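## Task

Undo the knot in the plastic bag's handles, then move exactly two pieces of fruit out of the bag onto open table surface, with the other fruit still inside the bag.

## Robot and tools

Robot: two arms, left_arm and right_arm, each with a two-finger parallel gripper and a wrist camera. left_arm is mounted on the +y side, right_arm on the -y side. Left and right are robot names, not image sides. A fixed overhead camera, cam_high (504x504), looks down from behind the arms. The wrist cameras are cam_left_wrist and cam_right_wrist (672x504 each). When images come back, they are in that order.

Frames: the scene frame has its origin at table-top height, midway between the two nominal bases, a little behind the table's near edge. +z is up and +x points out over the table. Reported end_effector_position (metres) and end_effector_quat_wxyz use this frame. The reported point sits between the finger pads, about 1 cm short of the tips. The fingers extend along the gripper's own +z and open and close along its y axis. Readings can be off by a few centimetres, more at long reach.

Command rows: every motion argument is a row of 14 numbers, each in [-1, 1], covering both arms even if only one moves. The order is dx, dy, dz, rx, ry, rz, opening for left_arm, then the same seven for right_arm. The six pose numbers are an offset, not a pose. They are measured along the current Hand target's own axes, starting from that arm's Hand target at the moment the action or move begins. A value of 1.0 equals 0.6 m of translation or 180 degrees of rotation. rx, ry, rz form one rotation vector. Sending all six as 0 re-commands the current Hand target. Opening is absolute, not an offset: +1 is fully open (0.093 m) and -1 is closed. A 0 opening is a real command, so resend the present opening to leave a gripper alone.

execute_actions(actions, cameras): actions is a list of actions. Each action is a list of up to 15 rows, one row per 1/30 s control step, and a short action repeats its last row. All rows of one action count from the same start pose, not from the row before. Each new action starts from the current Hand target, so repeating an offset moves the gripper again. An empty list returns state plus all camera images. cameras lists names, ["all"] or [].

move(target, speed, blend, opening_speed, grip_force, blocking, cameras): drives each gripper in a straight line toward the offset row(s) in target. target is one 14-number row or a list of up to 15 rows, all offset from the same starting Hand targets. speed is in m/s, 0.002 to 2.9, default 0.25, one value or one per target. blend, in metres, rounds corners in a list. opening_speed is in units per second on the -1 to +1 scale, at least 0.2. grip_force is newtons per pad, 10 to 50. In these tasks it is capped near 25 to 37 N, and below full force the fingers close slowly. Paths do not avoid obstacles or the other arm. A move lasts at most 10 s. The result adds a "move:" line with the ending (done, off_target, moving, held, fault) and any limits (paced, held).

wait(seconds 0 to 10) lets time pass while the arms keep their commands. stop brakes a running move. zoom_image(camera, region [x0, y0, x1, y1] in pixels, at most 504 square) enlarges part of the latest image. read_manual gives licence text only. finished_scene(scene) ends the current scene for good. Its argument is the current scene's number.

Results: Hand target is the last commanded pose after clipping, and the next offsets count from it. The gripper often settles short of it. If so, send the remaining gap as an offset. grip_measured runs from +1 (open) to -1 (closed). The pads meet near -0.94, and each millimetre of object width adds about 0.0208. To hold an object, keep sending the closing number. To release, send a value well above the object's width reading. Joint positions end with the finger opening in metres. Joint torques wrap at ±28 N m on joints 1 to 3. Motor temperatures appear too: MOTOR HOT shows at 75 °C, at 90 °C the arm folds up and stops working, and at 100 °C it collapses.

Control facts: orientation commands are clipped to 40 degrees from the measured orientation on each step. Friction and weight can leave the gripper low, short or tilted, so check the pose after moves. A blocked arm keeps pushing until you command it back. Avoid paths that pass near an arm's own base.

Avoid: knocking anything off the table or leaving fruit off it; dropping or releasing moving items; fast or hard contact with the table, the bar, the plate or the rail behind it (up to about 3 cm high); and any contact between the two arms or their grippers. Keep loads and stretched poses short to limit heating.

Each tool is called after "Emit:" as a command line: name --argument value for each argument, lists and objects as JSON in quotes; but a table of rows of numbers goes row by row, as --pt "numbers of a row", without its own name.

## Session

Emit:
execute_actions --actions '[]'

Emit:
zoom_image --camera "cam_high" --region '[150, 150, 350, 350]'

Scene clock: 0.00 s.
left_arm: end_effector_position=(+0.3282, +0.4092, +0.2071) grip_measured=+1.000 end_effector_quat_wxyz=(+0.432, -0.174, +0.881, +0.083) | right_arm: end_effector_position=(+0.4583, -0.1803, +0.1637) grip_measured=+1.000 end_effector_quat_wxyz=(+0.445, -0.185, +0.866, +0.136)
Joint positions: left_arm=[0.045 1.002 0.927 -0.572 -0.219 -0.19 0.093] | right_arm=[0.114 1.66 1.196 -0.185 -0.324 -0.157 0.093]
Joint velocities: within noise
Joint torques (N m): no reading
Motor temperatures (°C): left_arm=[28 38 42 41 27 28 31] | right_arm=[25 35 37 45 28 24 27]
Heat: left arm: 42 °C; right arm: 45 °C.
Hand target: left_arm +0.3301, +0.4108, +0.2217; +0.451, -0.176, +0.871, +0.082 | right_arm +0.4592, -0.1782, +0.1754; +0.455, -0.188, +0.860, +0.136
Tool commands: left_gripper/opening=+1.0 right_gripper/opening=+1.0

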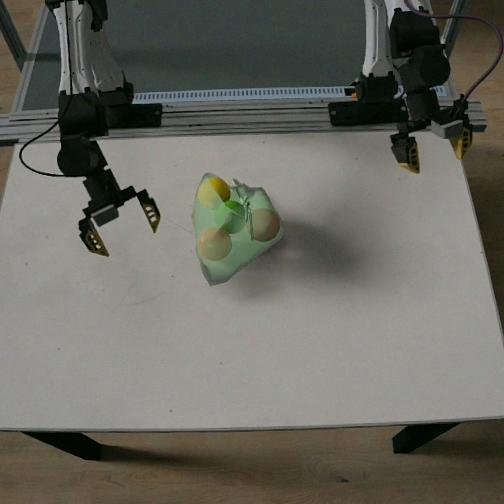

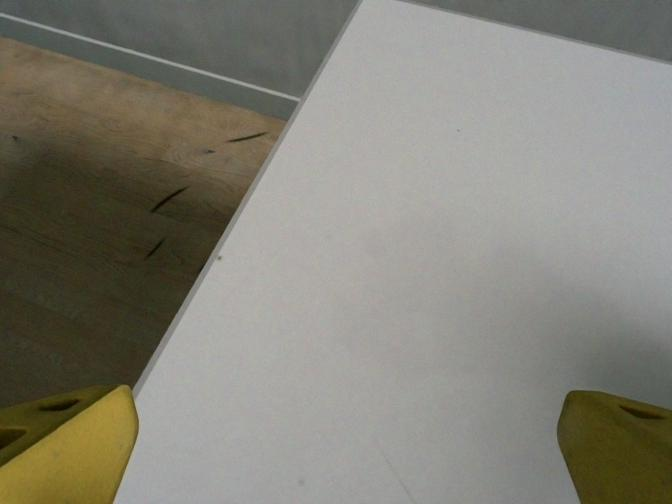

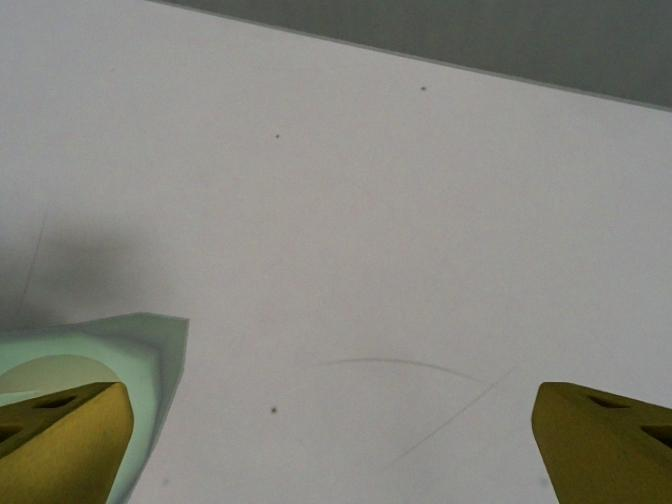

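Scaled by 2.520 from the camera's 504x504 image, which has a finer 720x720 frame.

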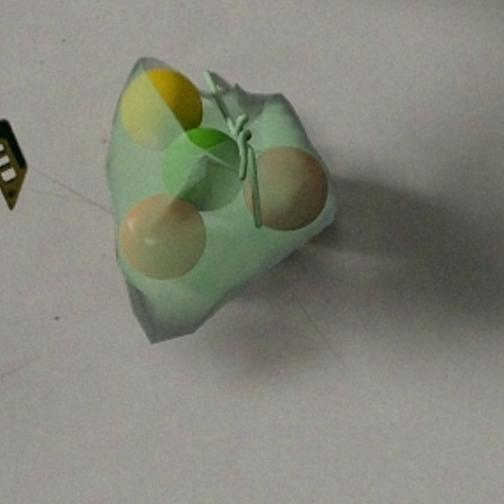

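Emit:
move --target '[0,0,0,0.055,0.3,0.117,1,-0.111,0.428,-0.1015,0.091,0.304,0.126,1]' --cameras '["all"]'

Emit:
zoom_image --camera "cam_right_wrist" --region '[100, 0, 604, 504]'

Scene clock: 3.77 s.
left_arm: end_effector_position=(+0.3333, +0.4105, +0.2115) grip_measured=+1.000 end_effector_quat_wxyz=(+0.073, -0.006, +0.997, +0.021) | right_arm: end_effector_position=(+0.3373, +0.0386, +0.2833) grip_measured=+1.000 end_effector_quat_wxyz=(+0.209, -0.007, +0.963, +0.172)
Joint positions: left_arm=[0.161 1.679 1.849 -1.557 0.002 0.202 0.093] | right_arm=[0.772 2.143 2.643 -1.531 0.038 0.737 0.093]
Joint torques (N m): left_arm=[0.12 -7.35 7.94 0.45 0.26 0.16] | right_arm=[-0.47 -6.72 6.17 1.18 -0.24 0.25]
Heat: left arm: 43 °C; right arm: 45 °C.
Hand target: left_arm +0.3301, +0.4108, +0.2216; +0.001, +0.000, +1.000, +0.000 | right_arm +0.3341, +0.0396, +0.2804; +0.000, +0.001, +1.000, +0.000
Off the commanded pose: left_arm 0.011 m, 9 deg | right_arm 0.004 m, 31 deg.
joint sent to its limit (left arm) — joint 4 (wrist pitch), lower limit. The joint targets are off in position and orientation.
joint sent to its limit (right arm) — joint 4 (wrist pitch), lower limit. The joint targets are off in position and orientation.
move: off_target (left_arm, right_arm)
camera_calibration:
cam_left_wrist: T_world_to_cam=[[0.0183464, -0.998473, -0.0521006, 0.41745], [-0.951936, -0.0333788, 0.304474, 0.300829], [-0.305748, 0.0440104, -0.951095, 0.367142], [0, 0, 0, 1]] pos_world=[0.390964, 0.410696, 0.279341]
cam_right_wrist: T_world_to_cam=[[0.0986201, -0.937574, -0.33351, 0.0952103], [-0.994825, -0.101123, -0.00989191, 0.379871], [-0.0244513, 0.33276, -0.942695, 0.350403], [0, 0, 0, 1]] pos_world=[0.377083, 0.0110807, 0.365834]

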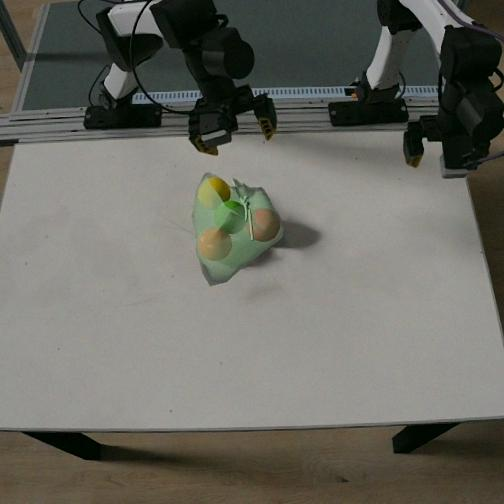

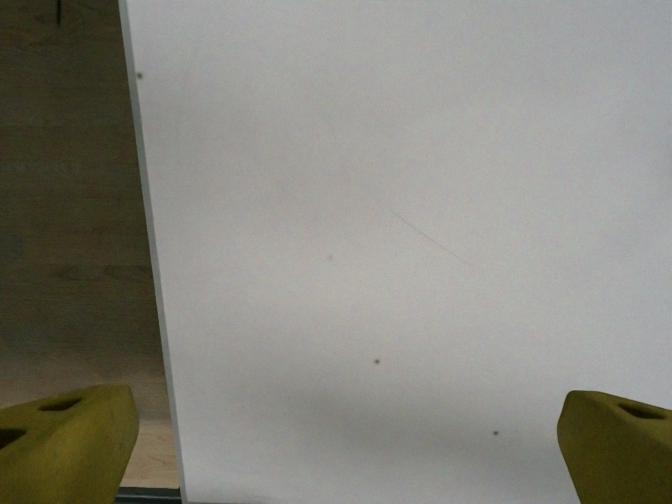

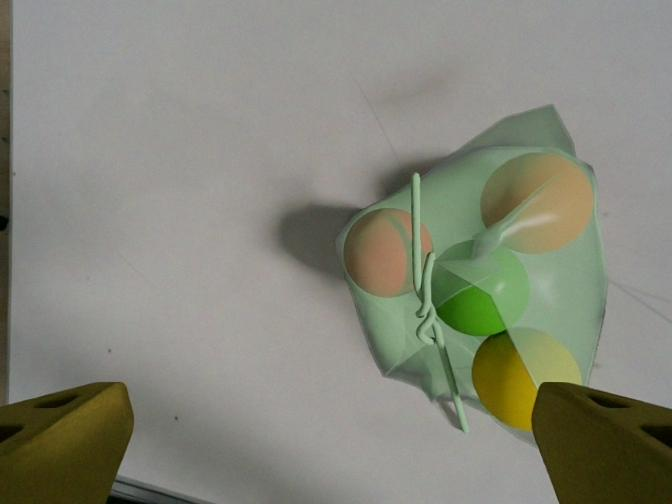

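Scaled by 1.000.

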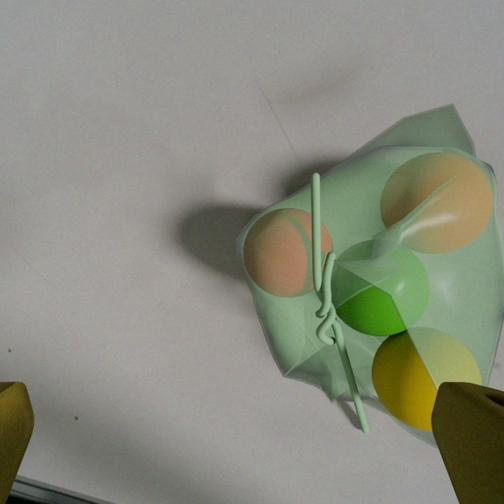

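Emit:
move --target '[-0.068,-0.58,0.067,0.0217,-0.1655,0.081,-0.4,0.155,-0.067,0.185,-0.036,-0.164,-0.136,-0.4]' --cameras '["all"]'

Emit:
zoom_image --camera "cam_high" --region '[150, 120, 350, 320]'

Scene clock: 7.23 s.
left_arm: end_effector_position=(+0.3596, +0.0727, +0.1645) grip_measured=-0.398 end_effector_quat_wxyz=(+0.222, +0.140, +0.965, -0.017) | right_arm: end_effector_position=(+0.2401, -0.0007, +0.1565) grip_measured=-0.397 end_effector_quat_wxyz=(+0.230, -0.207, +0.950, +0.047)
Joint positions: left_arm=[-0.81 1.835 1.763 -1.075 -0.243 -0.415 0.026] | right_arm=[0.962 1.605 1.414 -0.974 0.237 0.474 0.026]
Joint torques (N m): left_arm=[-0.61 -9.54 9.03 1.59 -0.18 -0.31] | right_arm=[0.39 -8.24 5.2 1.53 0.31 0.04]
Heat: left arm: 44 °C; right arm: 45 °C.
Hand target: left_arm +0.3712, +0.0628, +0.1817; +0.257, +0.125, +0.958, -0.034 | right_arm +0.2411, -0.0005, +0.1693; +0.253, -0.209, +0.943, +0.055
Off the commanded pose: left_arm 0.023 m, 5 deg | right_arm 0.013 m, 3 deg.
move: off_target (left_arm, right_arm)
camera_calibration:
cam_left_wrist: T_world_to_cam=[[-0.270839, -0.961784, -0.0402265, 0.176662], [-0.962616, 0.270774, 0.00717274, 0.359558], [0.00399366, 0.0406654, -0.999165, 0.242179], [0, 0, 0, 1]] pos_world=[0.392996, 0.062704, 0.246504]
cam_right_wrist: T_world_to_cam=[[0.427007, -0.904248, 0.000845564, -0.105422], [-0.903653, -0.426759, -0.035889, 0.25996], [0.0328134, 0.0145608, -0.999355, 0.236482], [0, 0, 0, 1]] pos_world=[0.27217, 0.0121689, 0.245748]

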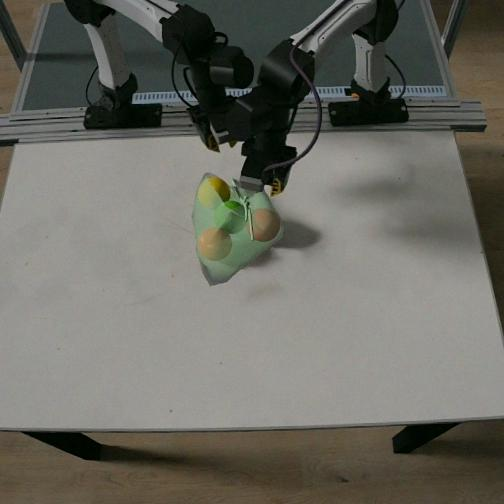

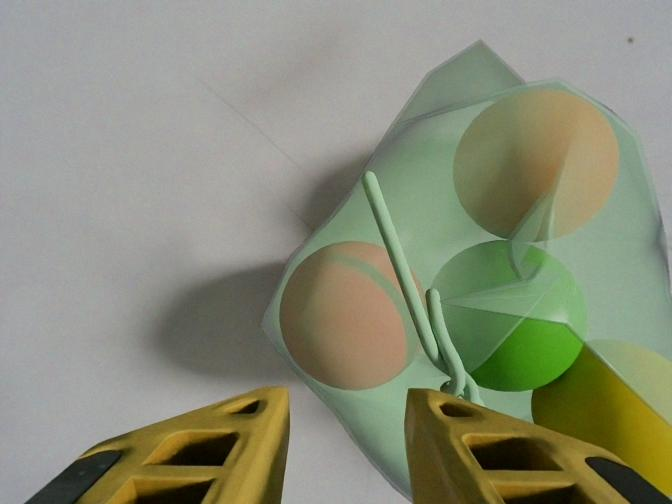

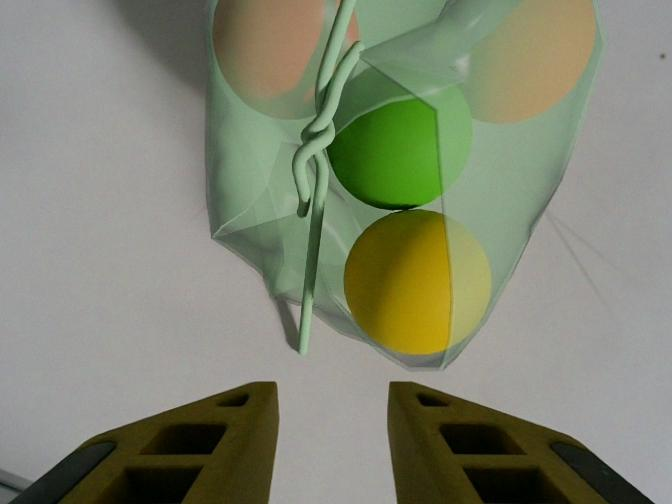

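Scaled by 2.520 from the camera's 504x504 image, which has a finer 720x720 frame.

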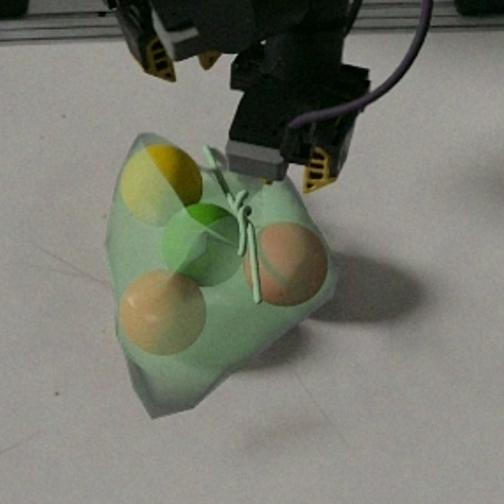

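Emit:
zoom_image --camera "cam_right_wrist" --region '[220, 0, 440, 220]'

Emit:
zoom_image --camera "cam_left_wrist" --region '[340, 220, 540, 420]'

Scaled by 2.291 from the camera's 672x504 image, which has a finer 960x720 frame.

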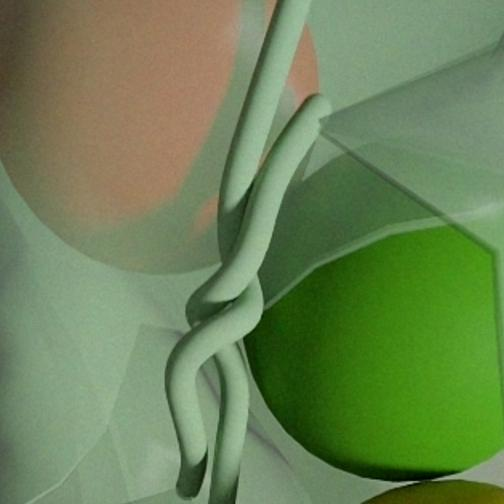

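Scaled by 2.520 from the camera's 672x504 image, which has a finer 960x720 frame.

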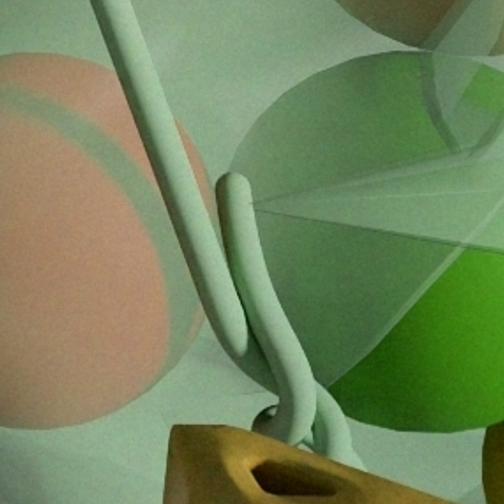

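Emit:
move --target '[0.0435,-0.0587,0.0617,-0.0417,0,-0.0722,-0.68,0,0,0,0,0,0,-0.6]' --cameras '["all"]' --speed 0.1

Emit:
zoom_image --camera "cam_left_wrist" --region '[240, 220, 500, 480]'

Emit:
zoom_image --camera "cam_right_wrist" --region '[200, 0, 460, 260]'

Scene clock: 9.70 s.
left_arm: end_effector_position=(+0.3597, +0.0686, +0.1591) grip_measured=-0.678 end_effector_quat_wxyz=(+0.224, +0.120, +0.967, -0.012) | right_arm: end_effector_position=(+0.2402, -0.0006, +0.1565) grip_measured=-0.597 end_effector_quat_wxyz=(+0.230, -0.207, +0.950, +0.047)
Joint positions: left_arm=[-0.825 1.852 1.763 -1.068 -0.267 -0.468 0.013] | right_arm=[0.962 1.605 1.414 -0.973 0.237 0.474 0.017]
Joint torques (N m): left_arm=[-0.4 -10.43 6.17 1.16 0 -0.05] | right_arm=[0.2 -8.28 5.22 1.56 0.32 0.02]
Heat: left arm: 44 °C; right arm: 45 °C.
Hand target: left_arm +0.3584, +0.0667, +0.1650; +0.230, +0.122, +0.965, -0.017 (not the last commanded pose) | right_arm +0.2412, -0.0005, +0.1693; +0.253, -0.209, +0.943, +0.055
Off the commanded pose: left_arm 0.045 m, 14 deg | right_arm 0.013 m, 3 deg.
move: held (left_arm; a check stopped the path), off_target (right_arm); limits=held
pose unreachable (left arm): on one or more control steps of this call, first in action 0 (counted from 0), this arm could not follow its commanded pose, so it was not sent that pose on those steps. It may still have moved: this result reports where it is.
cause: moving toward the commanded pose would bring a part of the arm too close to another arm (this arm's wrist (the part past joint 5) and the right arm's wrist camera, 13 mm apart when this arm was first held).
camera_calibration:
cam_left_wrist: T_world_to_cam=[[-0.229961, -0.97234, -0.0408991, 0.158752], [-0.973183, 0.230003, 0.00373101, 0.367902], [0.0057791, 0.0406603, -0.999156, 0.236277], [0, 0, 0, 1]] pos_world=[0.393177, 0.0601355, 0.241198]
cam_right_wrist: T_world_to_cam=[[0.427331, -0.904095, 0.000805901, -0.105412], [-0.903489, -0.427077, -0.0362412, 0.260049], [0.0331097, 0.0147589, -0.999343, 0.236394], [0, 0, 0, 1]] pos_world=[0.27217, 0.0122691, 0.245748]

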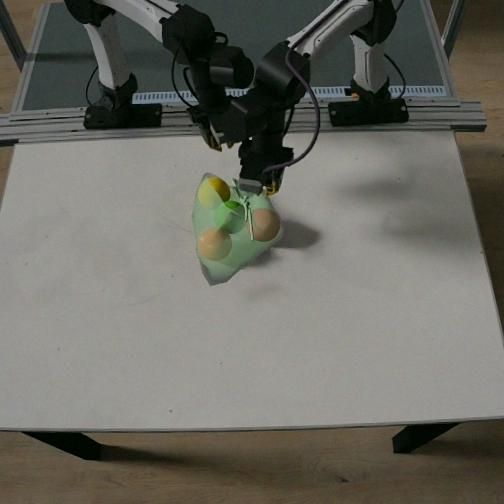

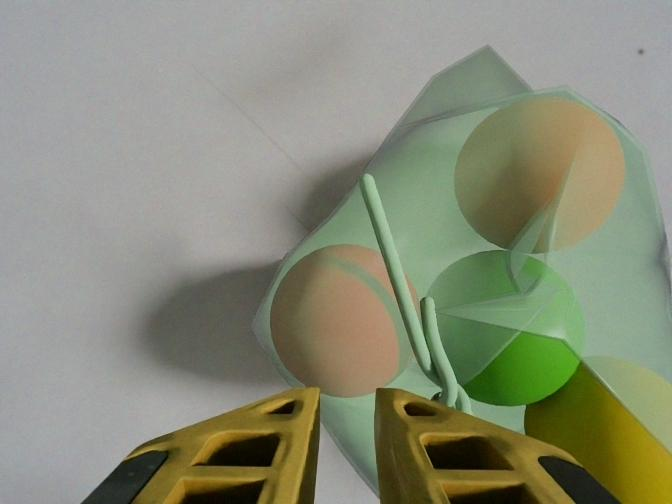

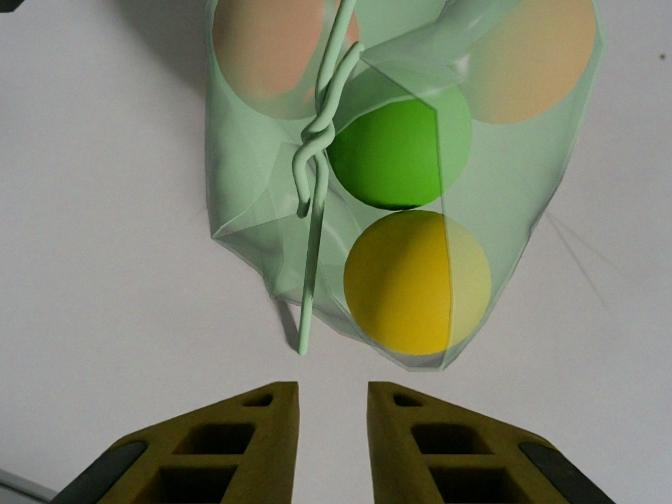

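Scaled by 1.938 from the camera's 672x504 image, which has a finer 960x720 frame.

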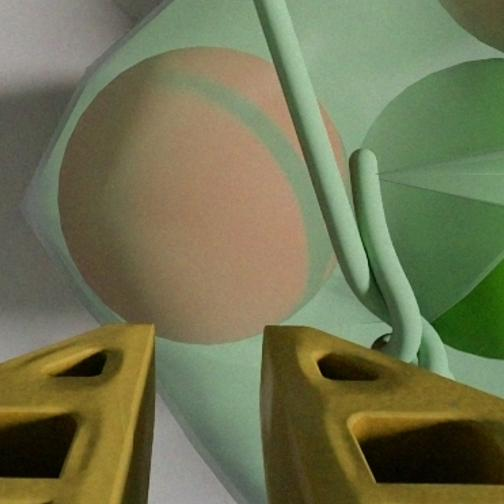

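Scaled by 1.938 from the camera's 672x504 image, which has a finer 960x720 frame.

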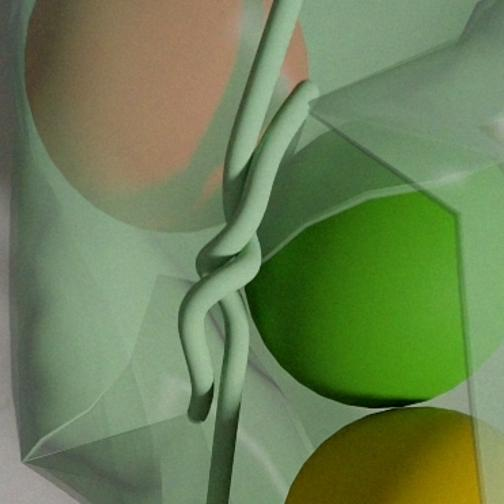

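Emit:
move --target '[0,0,0,0,0,0,-0.68,0.05,-0.227,-0.125,0,0,0,-0.6]'

Emit:
move --target '[0.007,-0.061,0.047,-0.0287,0.0015,-0.057,-0.68,0,0,0,0,0,0,-0.6]' --cameras '["all"]' --speed 0.1

Emit:
zoom_image --camera "cam_left_wrist" --region '[240, 220, 500, 480]'

Scene clock: 11.63 s.
left_arm: end_effector_position=(+0.3597, +0.0686, +0.1591) grip_measured=-0.678 end_effector_quat_wxyz=(+0.224, +0.120, +0.967, -0.012) | right_arm: end_effector_position=(+0.2480, -0.1499, +0.2186) grip_measured=-0.597 end_effector_quat_wxyz=(+0.262, -0.201, +0.942, +0.050)
Joint positions: left_arm=[-0.825 1.852 1.763 -1.068 -0.267 -0.468 0.013] | right_arm=[0.526 1.218 1.31 -1.131 0.065 0.078 0.017]
Joint torques (N m): left_arm=[-0.51 -10.47 6.3 1.17 0 -0.07] | right_arm=[-0.57 -3.12 5.82 1.22 -0.23 0.04]
Heat: left arm: 44 °C; right arm: 45 °C.
Hand target: left_arm +0.3584, +0.0667, +0.1650; +0.230, +0.122, +0.965, -0.017 | right_arm +0.2410, -0.1507, +0.2194; +0.253, -0.209, +0.943, +0.055
Off the commanded pose: left_arm 0.006 m, 1 deg | right_arm 0.007 m, 2 deg.
move: done

Scene clock: 13.47 s.
left_arm: end_effector_position=(+0.3596, +0.0317, +0.1260) grip_measured=-0.678 end_effector_quat_wxyz=(+0.223, +0.031, +0.974, +0.005) | right_arm: end_effector_position=(+0.2480, -0.1499, +0.2186) grip_measured=-0.597 end_effector_quat_wxyz=(+0.262, -0.201, +0.942, +0.050)
Joint positions: left_arm=[-0.911 2.013 1.863 -1.083 -0.354 -0.734 0.013] | right_arm=[0.526 1.218 1.31 -1.131 0.065 0.078 0.017]
Joint torques (N m): left_arm=[-1.16 -11 8.88 0.71 -0.25 -0.32] | right_arm=[-0.55 -3.11 5.96 1.18 -0.19 0]
Heat: left arm: 45 °C; right arm: 45 °C.
Hand target: left_arm +0.3583, +0.0296, +0.1370; +0.230, +0.025, +0.973, +0.006 | right_arm +0.2411, -0.1507, +0.2194; +0.253, -0.209, +0.943, +0.055
Off the commanded pose: left_arm 0.011 m, 1 deg | right_arm 0.007 m, 1 deg.
move: off_target (left_arm)
camera_calibration:
cam_left_wrist: T_world_to_cam=[[-0.0515058, -0.998082, -0.0343409, 0.0572153], [-0.998655, 0.0512698, 0.00771633, 0.390714], [-0.00594088, 0.0346921, -0.99938, 0.209183], [0, 0, 0, 1]] pos_world=[0.394378, 0.0298168, 0.208003]
cam_right_wrist: T_world_to_cam=[[0.418421, -0.908228, 0.00671822, -0.243558], [-0.903133, -0.416835, -0.102952, 0.221599], [0.0963039, 0.0370097, -0.994664, 0.287049], [0, 0, 0, 1]] pos_world=[0.274399, -0.13946, 0.309967]

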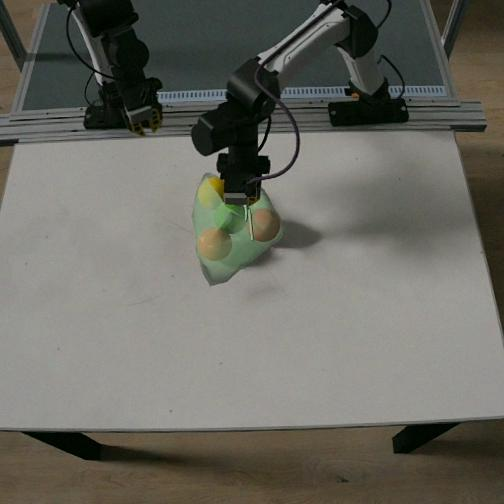

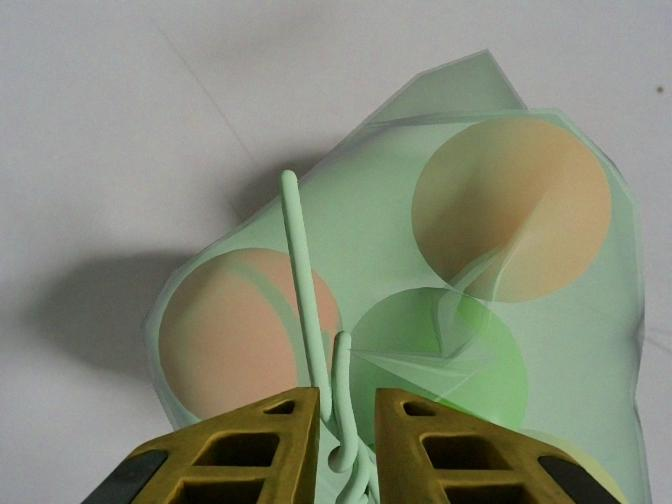

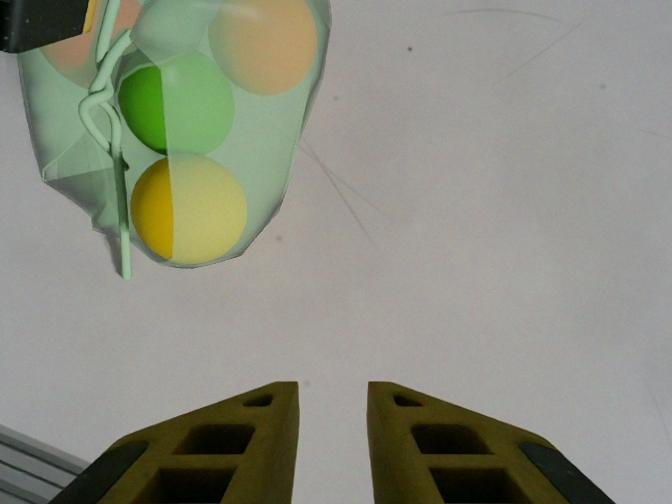

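Scaled by 1.938 from the camera's 672x504 image, which has a finer 960x720 frame.

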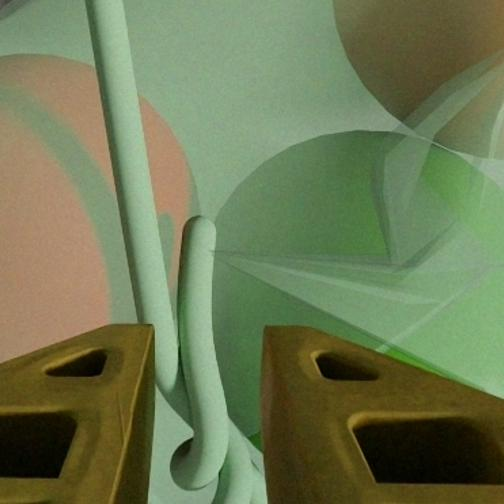

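Emit:
move --pt "-0.042 0.037 -0.021 0.0745 -0.004 0.149 -0.5 0 0 0 0 0 0 -0.6" --pt "-0.04 0.0187 0.0597 0.0745 -0.004 0.149 -0.5 0 0 0 0 0 0 -0.6" --cameras '["all"]' --speed 0.12

Scene clock: 17.97 s.
left_arm: end_effector_position=(+0.3902, +0.0484, +0.1076) grip_measured=-0.502 end_effector_quat_wxyz=(+0.204, +0.268, +0.941, -0.037) | right_arm: end_effector_position=(+0.2480, -0.1499, +0.2186) grip_measured=-0.597 end_effector_quat_wxyz=(+0.262, -0.201, +0.942, +0.050)
Joint positions: left_arm=[-0.756 1.973 1.736 -0.897 -0.115 -0.12 0.021] | right_arm=[0.526 1.218 1.31 -1.131 0.065 0.078 0.017]
Joint torques (N m): left_arm=[-0.06 -11.29 6.45 1.65 0.2 0.13] | right_arm=[-0.42 -3.19 5.96 1.23 -0.2 -0.02]
Heat: left arm: 45 °C; right arm: 45 °C.
Hand target: left_arm +0.3963, +0.0397, +0.1160; +0.224, +0.276, +0.933, -0.053 | right_arm +0.2411, -0.1507, +0.2194; +0.253, -0.209, +0.943, +0.055
Off the commanded pose: left_arm 0.014 m, 3 deg | right_arm 0.007 m, 1 deg.
move: off_target (left_arm)
camera_calibration:
cam_left_wrist: T_world_to_cam=[[-0.513512, -0.856658, -0.0494112, 0.249843], [-0.858027, 0.511976, 0.0408614, 0.339884], [-0.00970692, 0.063379, -0.997942, 0.190201], [0, 0, 0, 1]] pos_world=[0.421773, 0.0279627, 0.188266]
cam_right_wrist: T_world_to_cam=[[0.418421, -0.908228, 0.00671822, -0.243558], [-0.903133, -0.416835, -0.102952, 0.221599], [0.0963039, 0.0370097, -0.994664, 0.287049], [0, 0, 0, 1]] pos_world=[0.274399, -0.13946, 0.309967]

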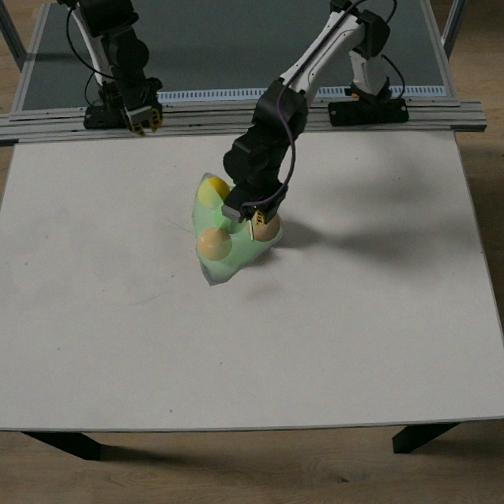

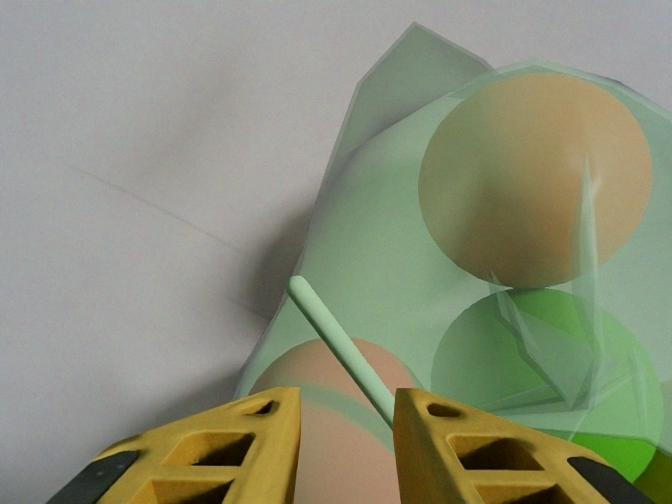

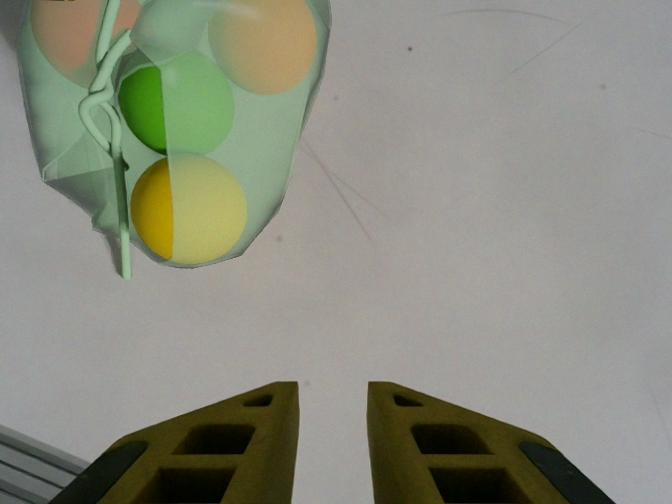

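Emit:
move --pt "0 0 -0.042 0 0 0 -0.4 0 0 0 0 0 0 -0.6" --pt "-0.0113 0.0042 -0.03 0 0 0 -0.4 0 0 0 0 0 0 -0.6" --pt "-0.0113 0.0042 0.0115 0 0 0 -0.4 0 0 0 0 0 0 -0.6" --cameras '["all"]' --speed 0.12

Scene clock: 20.30 s.
left_arm: end_effector_position=(+0.3985, +0.0461, +0.1028) grip_measured=-0.402 end_effector_quat_wxyz=(+0.202, +0.268, +0.941, -0.037) | right_arm: end_effector_position=(+0.2480, -0.1499, +0.2186) grip_measured=-0.597 end_effector_quat_wxyz=(+0.262, -0.201, +0.942, +0.050)
Joint positions: left_arm=[-0.747 2.008 1.77 -0.897 -0.11 -0.112 0.026] | right_arm=[0.526 1.218 1.31 -1.131 0.065 0.078 0.017]
Joint torques (N m): left_arm=[-0.25 -11.73 7.01 1.59 0.25 0.17] | right_arm=[-0.47 -3.3 6.01 1.22 -0.22 0.04]
Heat: left arm: 45 °C; right arm: 45 °C.
Hand target: left_arm +0.4054, +0.0369, +0.1130; +0.224, +0.276, +0.933, -0.053 | right_arm +0.2411, -0.1507, +0.2194; +0.253, -0.209, +0.943, +0.055
Off the commanded pose: left_arm 0.015 m, 3 deg | right_arm 0.007 m, 1 deg.
move: off_target (left_arm)
camera_calibration:
cam_left_wrist: T_world_to_cam=[[-0.513606, -0.85662, -0.0491064, 0.251983], [-0.857938, 0.511891, 0.04371, 0.347985], [-0.0123058, 0.0645799, -0.997837, 0.186712], [0, 0, 0, 1]] pos_world=[0.430267, 0.0256657, 0.183471]
cam_right_wrist: T_world_to_cam=[[0.418421, -0.908228, 0.00671822, -0.243558], [-0.903133, -0.416835, -0.102952, 0.221599], [0.0963039, 0.0370097, -0.994664, 0.287049], [0, 0, 0, 1]] pos_world=[0.274399, -0.13946, 0.309967]

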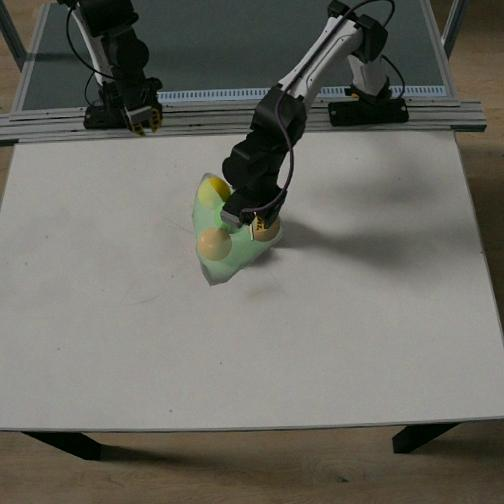

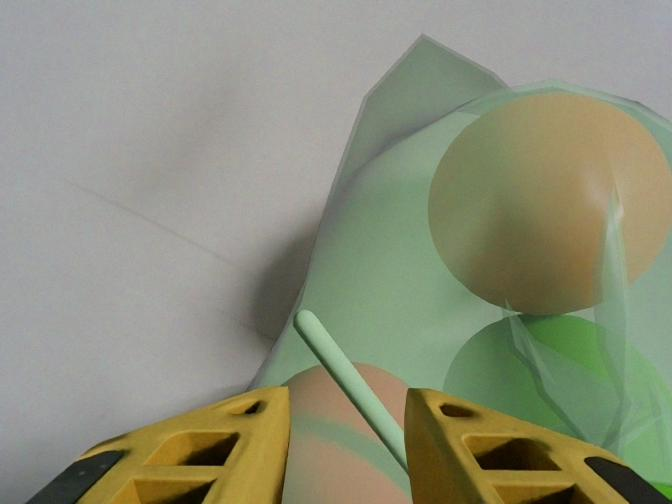

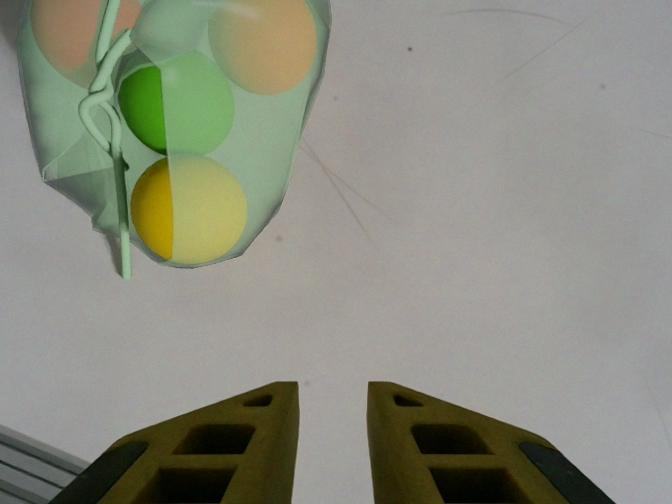

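Emit:
move --target '[0,0,0,0,0,0,-1,0,0,0,0,0,0,-0.6]' --cameras '["cam_left_wrist"]' --opening_speed 0.6

Scene clock: 21.90 s.
left_arm: end_effector_position=(+0.3985, +0.0461, +0.1028) grip_measured=-0.977 end_effector_quat_wxyz=(+0.202, +0.268, +0.941, -0.037) | right_arm: end_effector_position=(+0.2480, -0.1499, +0.2186) grip_measured=-0.597 end_effector_quat_wxyz=(+0.262, -0.201, +0.942, +0.050)
Joint positions: left_arm=[-0.747 2.008 1.77 -0.897 -0.11 -0.111 0] | right_arm=[0.526 1.218 1.31 -1.131 0.065 0.078 0.017]
Joint torques (N m): left_arm=[-0.17 -11.62 7.04 1.59 0.21 0.17] | right_arm=[-0.62 -3.15 6 1.21 -0.19 0]
Motor temperatures (°C): left_arm=[27 43 45 42 27 27 31] | right_arm=[25 36 39 45 28 24 27]
Heat: left arm: 45 °C; right arm: 45 °C.
Hand target: left_arm +0.4054, +0.0369, +0.1130; +0.224, +0.276, +0.933, -0.053 | right_arm +0.2411, -0.1507, +0.2194; +0.253, -0.209, +0.943, +0.055
Off the commanded pose: left_arm 0.015 m, 3 deg | right_arm 0.007 m, 1 deg.
move: off_target (left_arm)
camera_calibration:
cam_left_wrist: T_world_to_cam=[[-0.513914, -0.856428, -0.0492329, 0.252049], [-0.857755, 0.512199, 0.0436927, 0.347952], [-0.0122026, 0.064684, -0.997831, 0.18667], [0, 0, 0, 1]] pos_world=[0.430267, 0.0255665, 0.183471]
Images, in order (width x height): cam_left_wrist 672x504.

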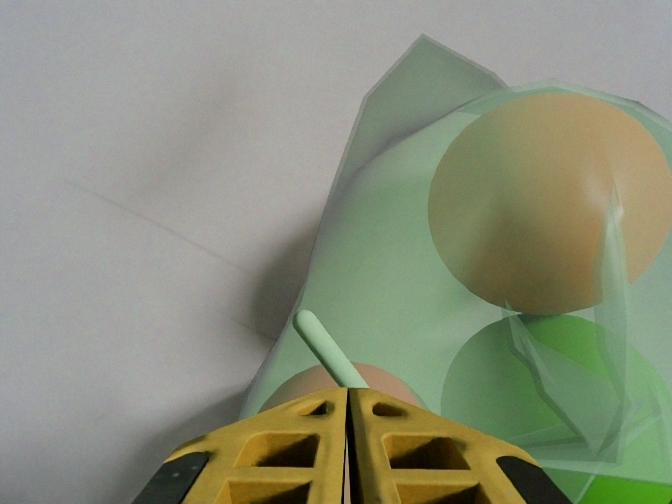

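Emit:
move --pt "0 0 0 0 0 0 -0.5 0 0 0 0 0 0 -0.6" --pt "0 0 0.033 0 0 0 -0.5 0 0 0 0 0 0 -0.6" --pt "0 0 0.033 0 0 0 -1 0 0 0 0 0 0 -0.6" --cameras '["cam_left_wrist"]' --opening_speed 0.8 --speed 0.1

Scene clock: 25.43 s.
left_arm: end_effector_position=(+0.4077, +0.0406, +0.0900) grip_measured=-0.977 end_effector_quat_wxyz=(+0.207, +0.267, +0.940, -0.039) | right_arm: end_effector_position=(+0.2480, -0.1499, +0.2186) grip_measured=-0.597 end_effector_quat_wxyz=(+0.262, -0.201, +0.942, +0.050)
Joint positions: left_arm=[-0.742 2.045 1.77 -0.849 -0.108 -0.108 0] | right_arm=[0.526 1.218 1.31 -1.131 0.065 0.078 0.017]
Joint torques (N m): left_arm=[-0.12 -11.77 6.08 1.68 0.2 0.13] | right_arm=[-0.61 -3.08 5.89 1.18 -0.25 0.02]
Heat: left arm: 46 °C; right arm: 45 °C.
Hand target: left_arm +0.4131, +0.0325, +0.0953; +0.224, +0.276, +0.933, -0.053 | right_arm +0.2411, -0.1507, +0.2194; +0.253, -0.209, +0.943, +0.055
Off the commanded pose: left_arm 0.011 m, 3 deg | right_arm 0.007 m, 1 deg.
move: off_target (left_arm); target 3's new opening was sent with left_arm's hand 0.011 m and 3 deg from that target
camera_calibration:
cam_left_wrist: T_world_to_cam=[[-0.513162, -0.856994, -0.0471773, 0.251071], [-0.858281, 0.512111, 0.0331049, 0.360401], [-0.00421073, 0.0574796, -0.998338, 0.171423], [0, 0, 0, 1]] pos_world=[0.438887, 0.0207476, 0.171051]
Images, in order (width x height): cam_left_wrist 672x504.

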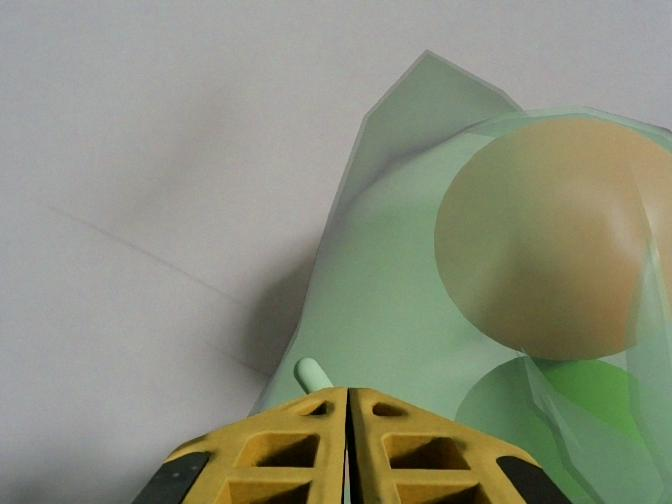

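Emit:
move --pt "0 0 -0.03 0 0 0 -0.4 0 0 0 0 0 0 -0.6" --pt "0.0173 0.0103 0.0325 0 0 0 -0.4 0 0 0 0 0 0 -0.6" --cameras '["cam_left_wrist"]' --speed 0.1

Emit:
move --target '[0,0,0,0,0,0,-1,0,0,0,0,0,0,-0.6]' --cameras '["cam_left_wrist"]' --opening_speed 0.8

Scene clock: 27.67 s.
left_arm: end_effector_position=(+0.4106, +0.0470, +0.0693) grip_measured=-0.402 end_effector_quat_wxyz=(+0.208, +0.267, +0.940, -0.040) | right_arm: end_effector_position=(+0.2480, -0.1499, +0.2186) grip_measured=-0.597 end_effector_quat_wxyz=(+0.262, -0.201, +0.942, +0.050)
Joint positions: left_arm=[-0.725 2.045 1.687 -0.763 -0.1 -0.093 0.026] | right_arm=[0.526 1.218 1.31 -1.131 0.065 0.078 0.017]
Joint torques (N m): left_arm=[-0.23 -11.34 6 1.64 0.2 0.15] | right_arm=[-0.43 -3.08 5.89 1.21 -0.21 0.01]
Heat: left arm: 46 °C; right arm: 45 °C.
Hand target: left_arm +0.4163, +0.0384, +0.0734; +0.224, +0.276, +0.933, -0.053 | right_arm +0.2411, -0.1507, +0.2194; +0.253, -0.209, +0.943, +0.055
Off the commanded pose: left_arm 0.011 m, 3 deg | right_arm 0.007 m, 1 deg.
move: off_target (left_arm)
camera_calibration:
cam_left_wrist: T_world_to_cam=[[-0.512291, -0.857573, -0.0461099, 0.256572], [-0.858805, 0.511341, 0.031365, 0.360676], [-0.00331991, 0.0556675, -0.998444, 0.150164], [0, 0, 0, 1]] pos_world=[0.441689, 0.0272416, 0.150448]
Images, in order (width x height): cam_left_wrist 672x504.

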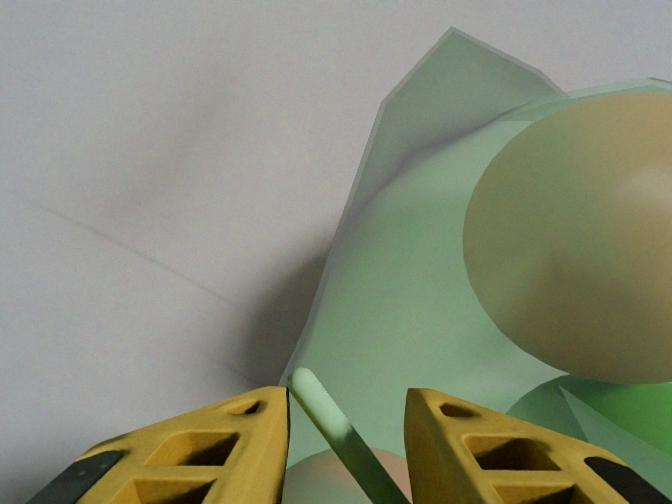

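Scene clock: 28.93 s.
left_arm: end_effector_position=(+0.4108, +0.0468, +0.0695) grip_measured=-0.917 end_effector_quat_wxyz=(+0.208, +0.267, +0.940, -0.040) | right_arm: end_effector_position=(+0.2480, -0.1499, +0.2186) grip_measured=-0.597 end_effector_quat_wxyz=(+0.262, -0.201, +0.942, +0.050)
Joint positions: left_arm=[-0.725 2.045 1.687 -0.762 -0.1 -0.093 0.001] | right_arm=[0.526 1.218 1.31 -1.131 0.065 0.078 0.017]
Joint torques (N m): left_arm=[-0.27 -11.34 6.11 1.66 0.22 0.15] | right_arm=[-0.5 -3.06 5.94 1.22 -0.22 0.03]
Heat: left arm: 46 °C; right arm: 45 °C.
Hand target: left_arm +0.4163, +0.0384, +0.0734; +0.224, +0.276, +0.933, -0.053 | right_arm +0.2411, -0.1507, +0.2194; +0.253, -0.209, +0.943, +0.055
Off the commanded pose: left_arm 0.011 m, 3 deg | right_arm 0.007 m, 1 deg.
move: off_target (left_arm)
camera_calibration:
cam_left_wrist: T_world_to_cam=[[-0.512401, -0.857534, -0.0456097, 0.256513], [-0.858743, 0.511513, 0.0302592, 0.360947], [-0.00261838, 0.0546718, -0.998501, 0.149993], [0, 0, 0, 1]] pos_world=[0.441791, 0.0271393, 0.150546]
Images, in order (width x height): cam_left_wrist 672x504.

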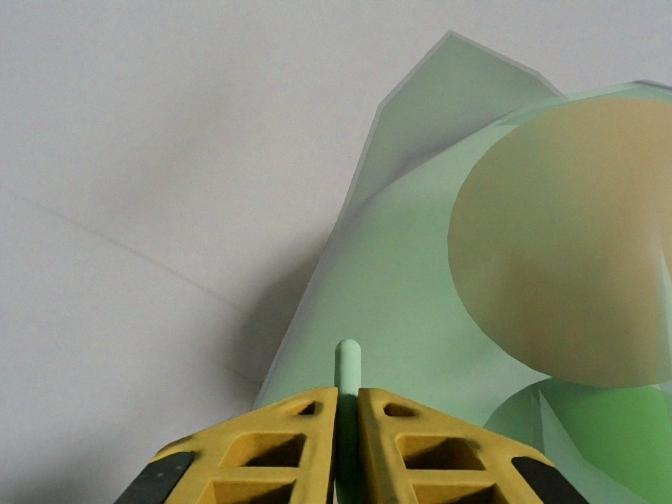

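Emit:
move --target '[0.0085,0.043,-0.041,0,0,0,-1,-0.095,0.101,0.113,0,0,0,-0.6]' --cameras '["all"]' --speed 0.1

Emit:
zoom_image --camera "cam_right_wrist" --region '[100, 0, 400, 300]'

Scene clock: 31.50 s.
left_arm: end_effector_position=(+0.4172, +0.0712, +0.0690) grip_measured=-0.917 end_effector_quat_wxyz=(+0.202, +0.267, +0.942, -0.039) | right_arm: end_effector_position=(+0.2826, -0.0678, +0.1789) grip_measured=-0.597 end_effector_quat_wxyz=(+0.232, -0.215, +0.947, +0.052)
Joint positions: left_arm=[-0.669 2.018 1.65 -0.762 -0.073 -0.043 0.001] | right_arm=[0.7 1.514 1.406 -1.002 0.117 0.217 0.017]
Joint torques (N m): left_arm=[-0.13 -16.43 5.86 1.28 0.23 0.14] | right_arm=[0.43 -4.3 8.01 1.66 0.22 0.21]
Heat: left arm: 46 °C; right arm: 45 °C.
Hand target: left_arm +0.4168, +0.0682, +0.0937; +0.224, +0.276, +0.933, -0.053 | right_arm +0.2910, -0.0607, +0.1892; +0.253, -0.209, +0.943, +0.055
Off the commanded pose: left_arm 0.025 m, 3 deg | right_arm 0.015 m, 3 deg.
move: off_target (left_arm, right_arm)
camera_calibration:
cam_left_wrist: T_world_to_cam=[[-0.513111, -0.857162, -0.0446148, 0.280956], [-0.858192, 0.511437, 0.0440155, 0.352856], [-0.0149107, 0.060873, -0.998034, 0.152867], [0, 0, 0, 1]] pos_world=[0.449259, 0.0510553, 0.149571]
cam_right_wrist: T_world_to_cam=[[0.443053, -0.896488, -0.00359588, -0.187476], [-0.895725, -0.442502, -0.0432198, 0.268506], [0.0371549, 0.0223696, -0.999059, 0.257652], [0, 0, 0, 1]] pos_world=[0.313996, -0.0550196, 0.26834]

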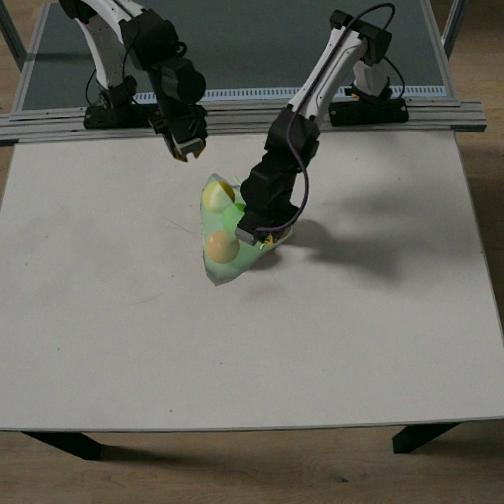

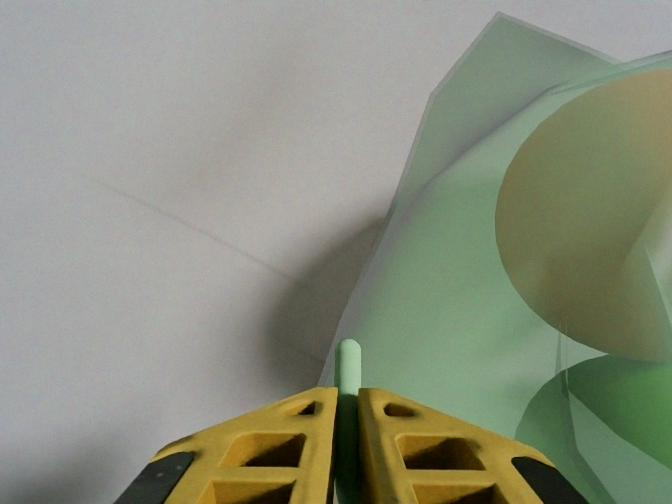

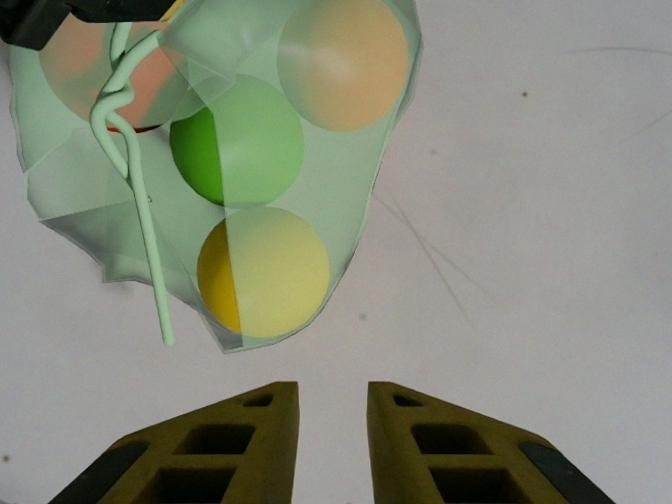

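Scaled by 1.680 from the camera's 672x504 image, which has a finer 960x720 frame.

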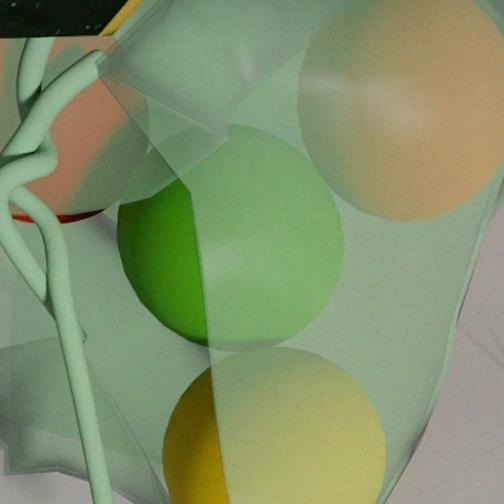

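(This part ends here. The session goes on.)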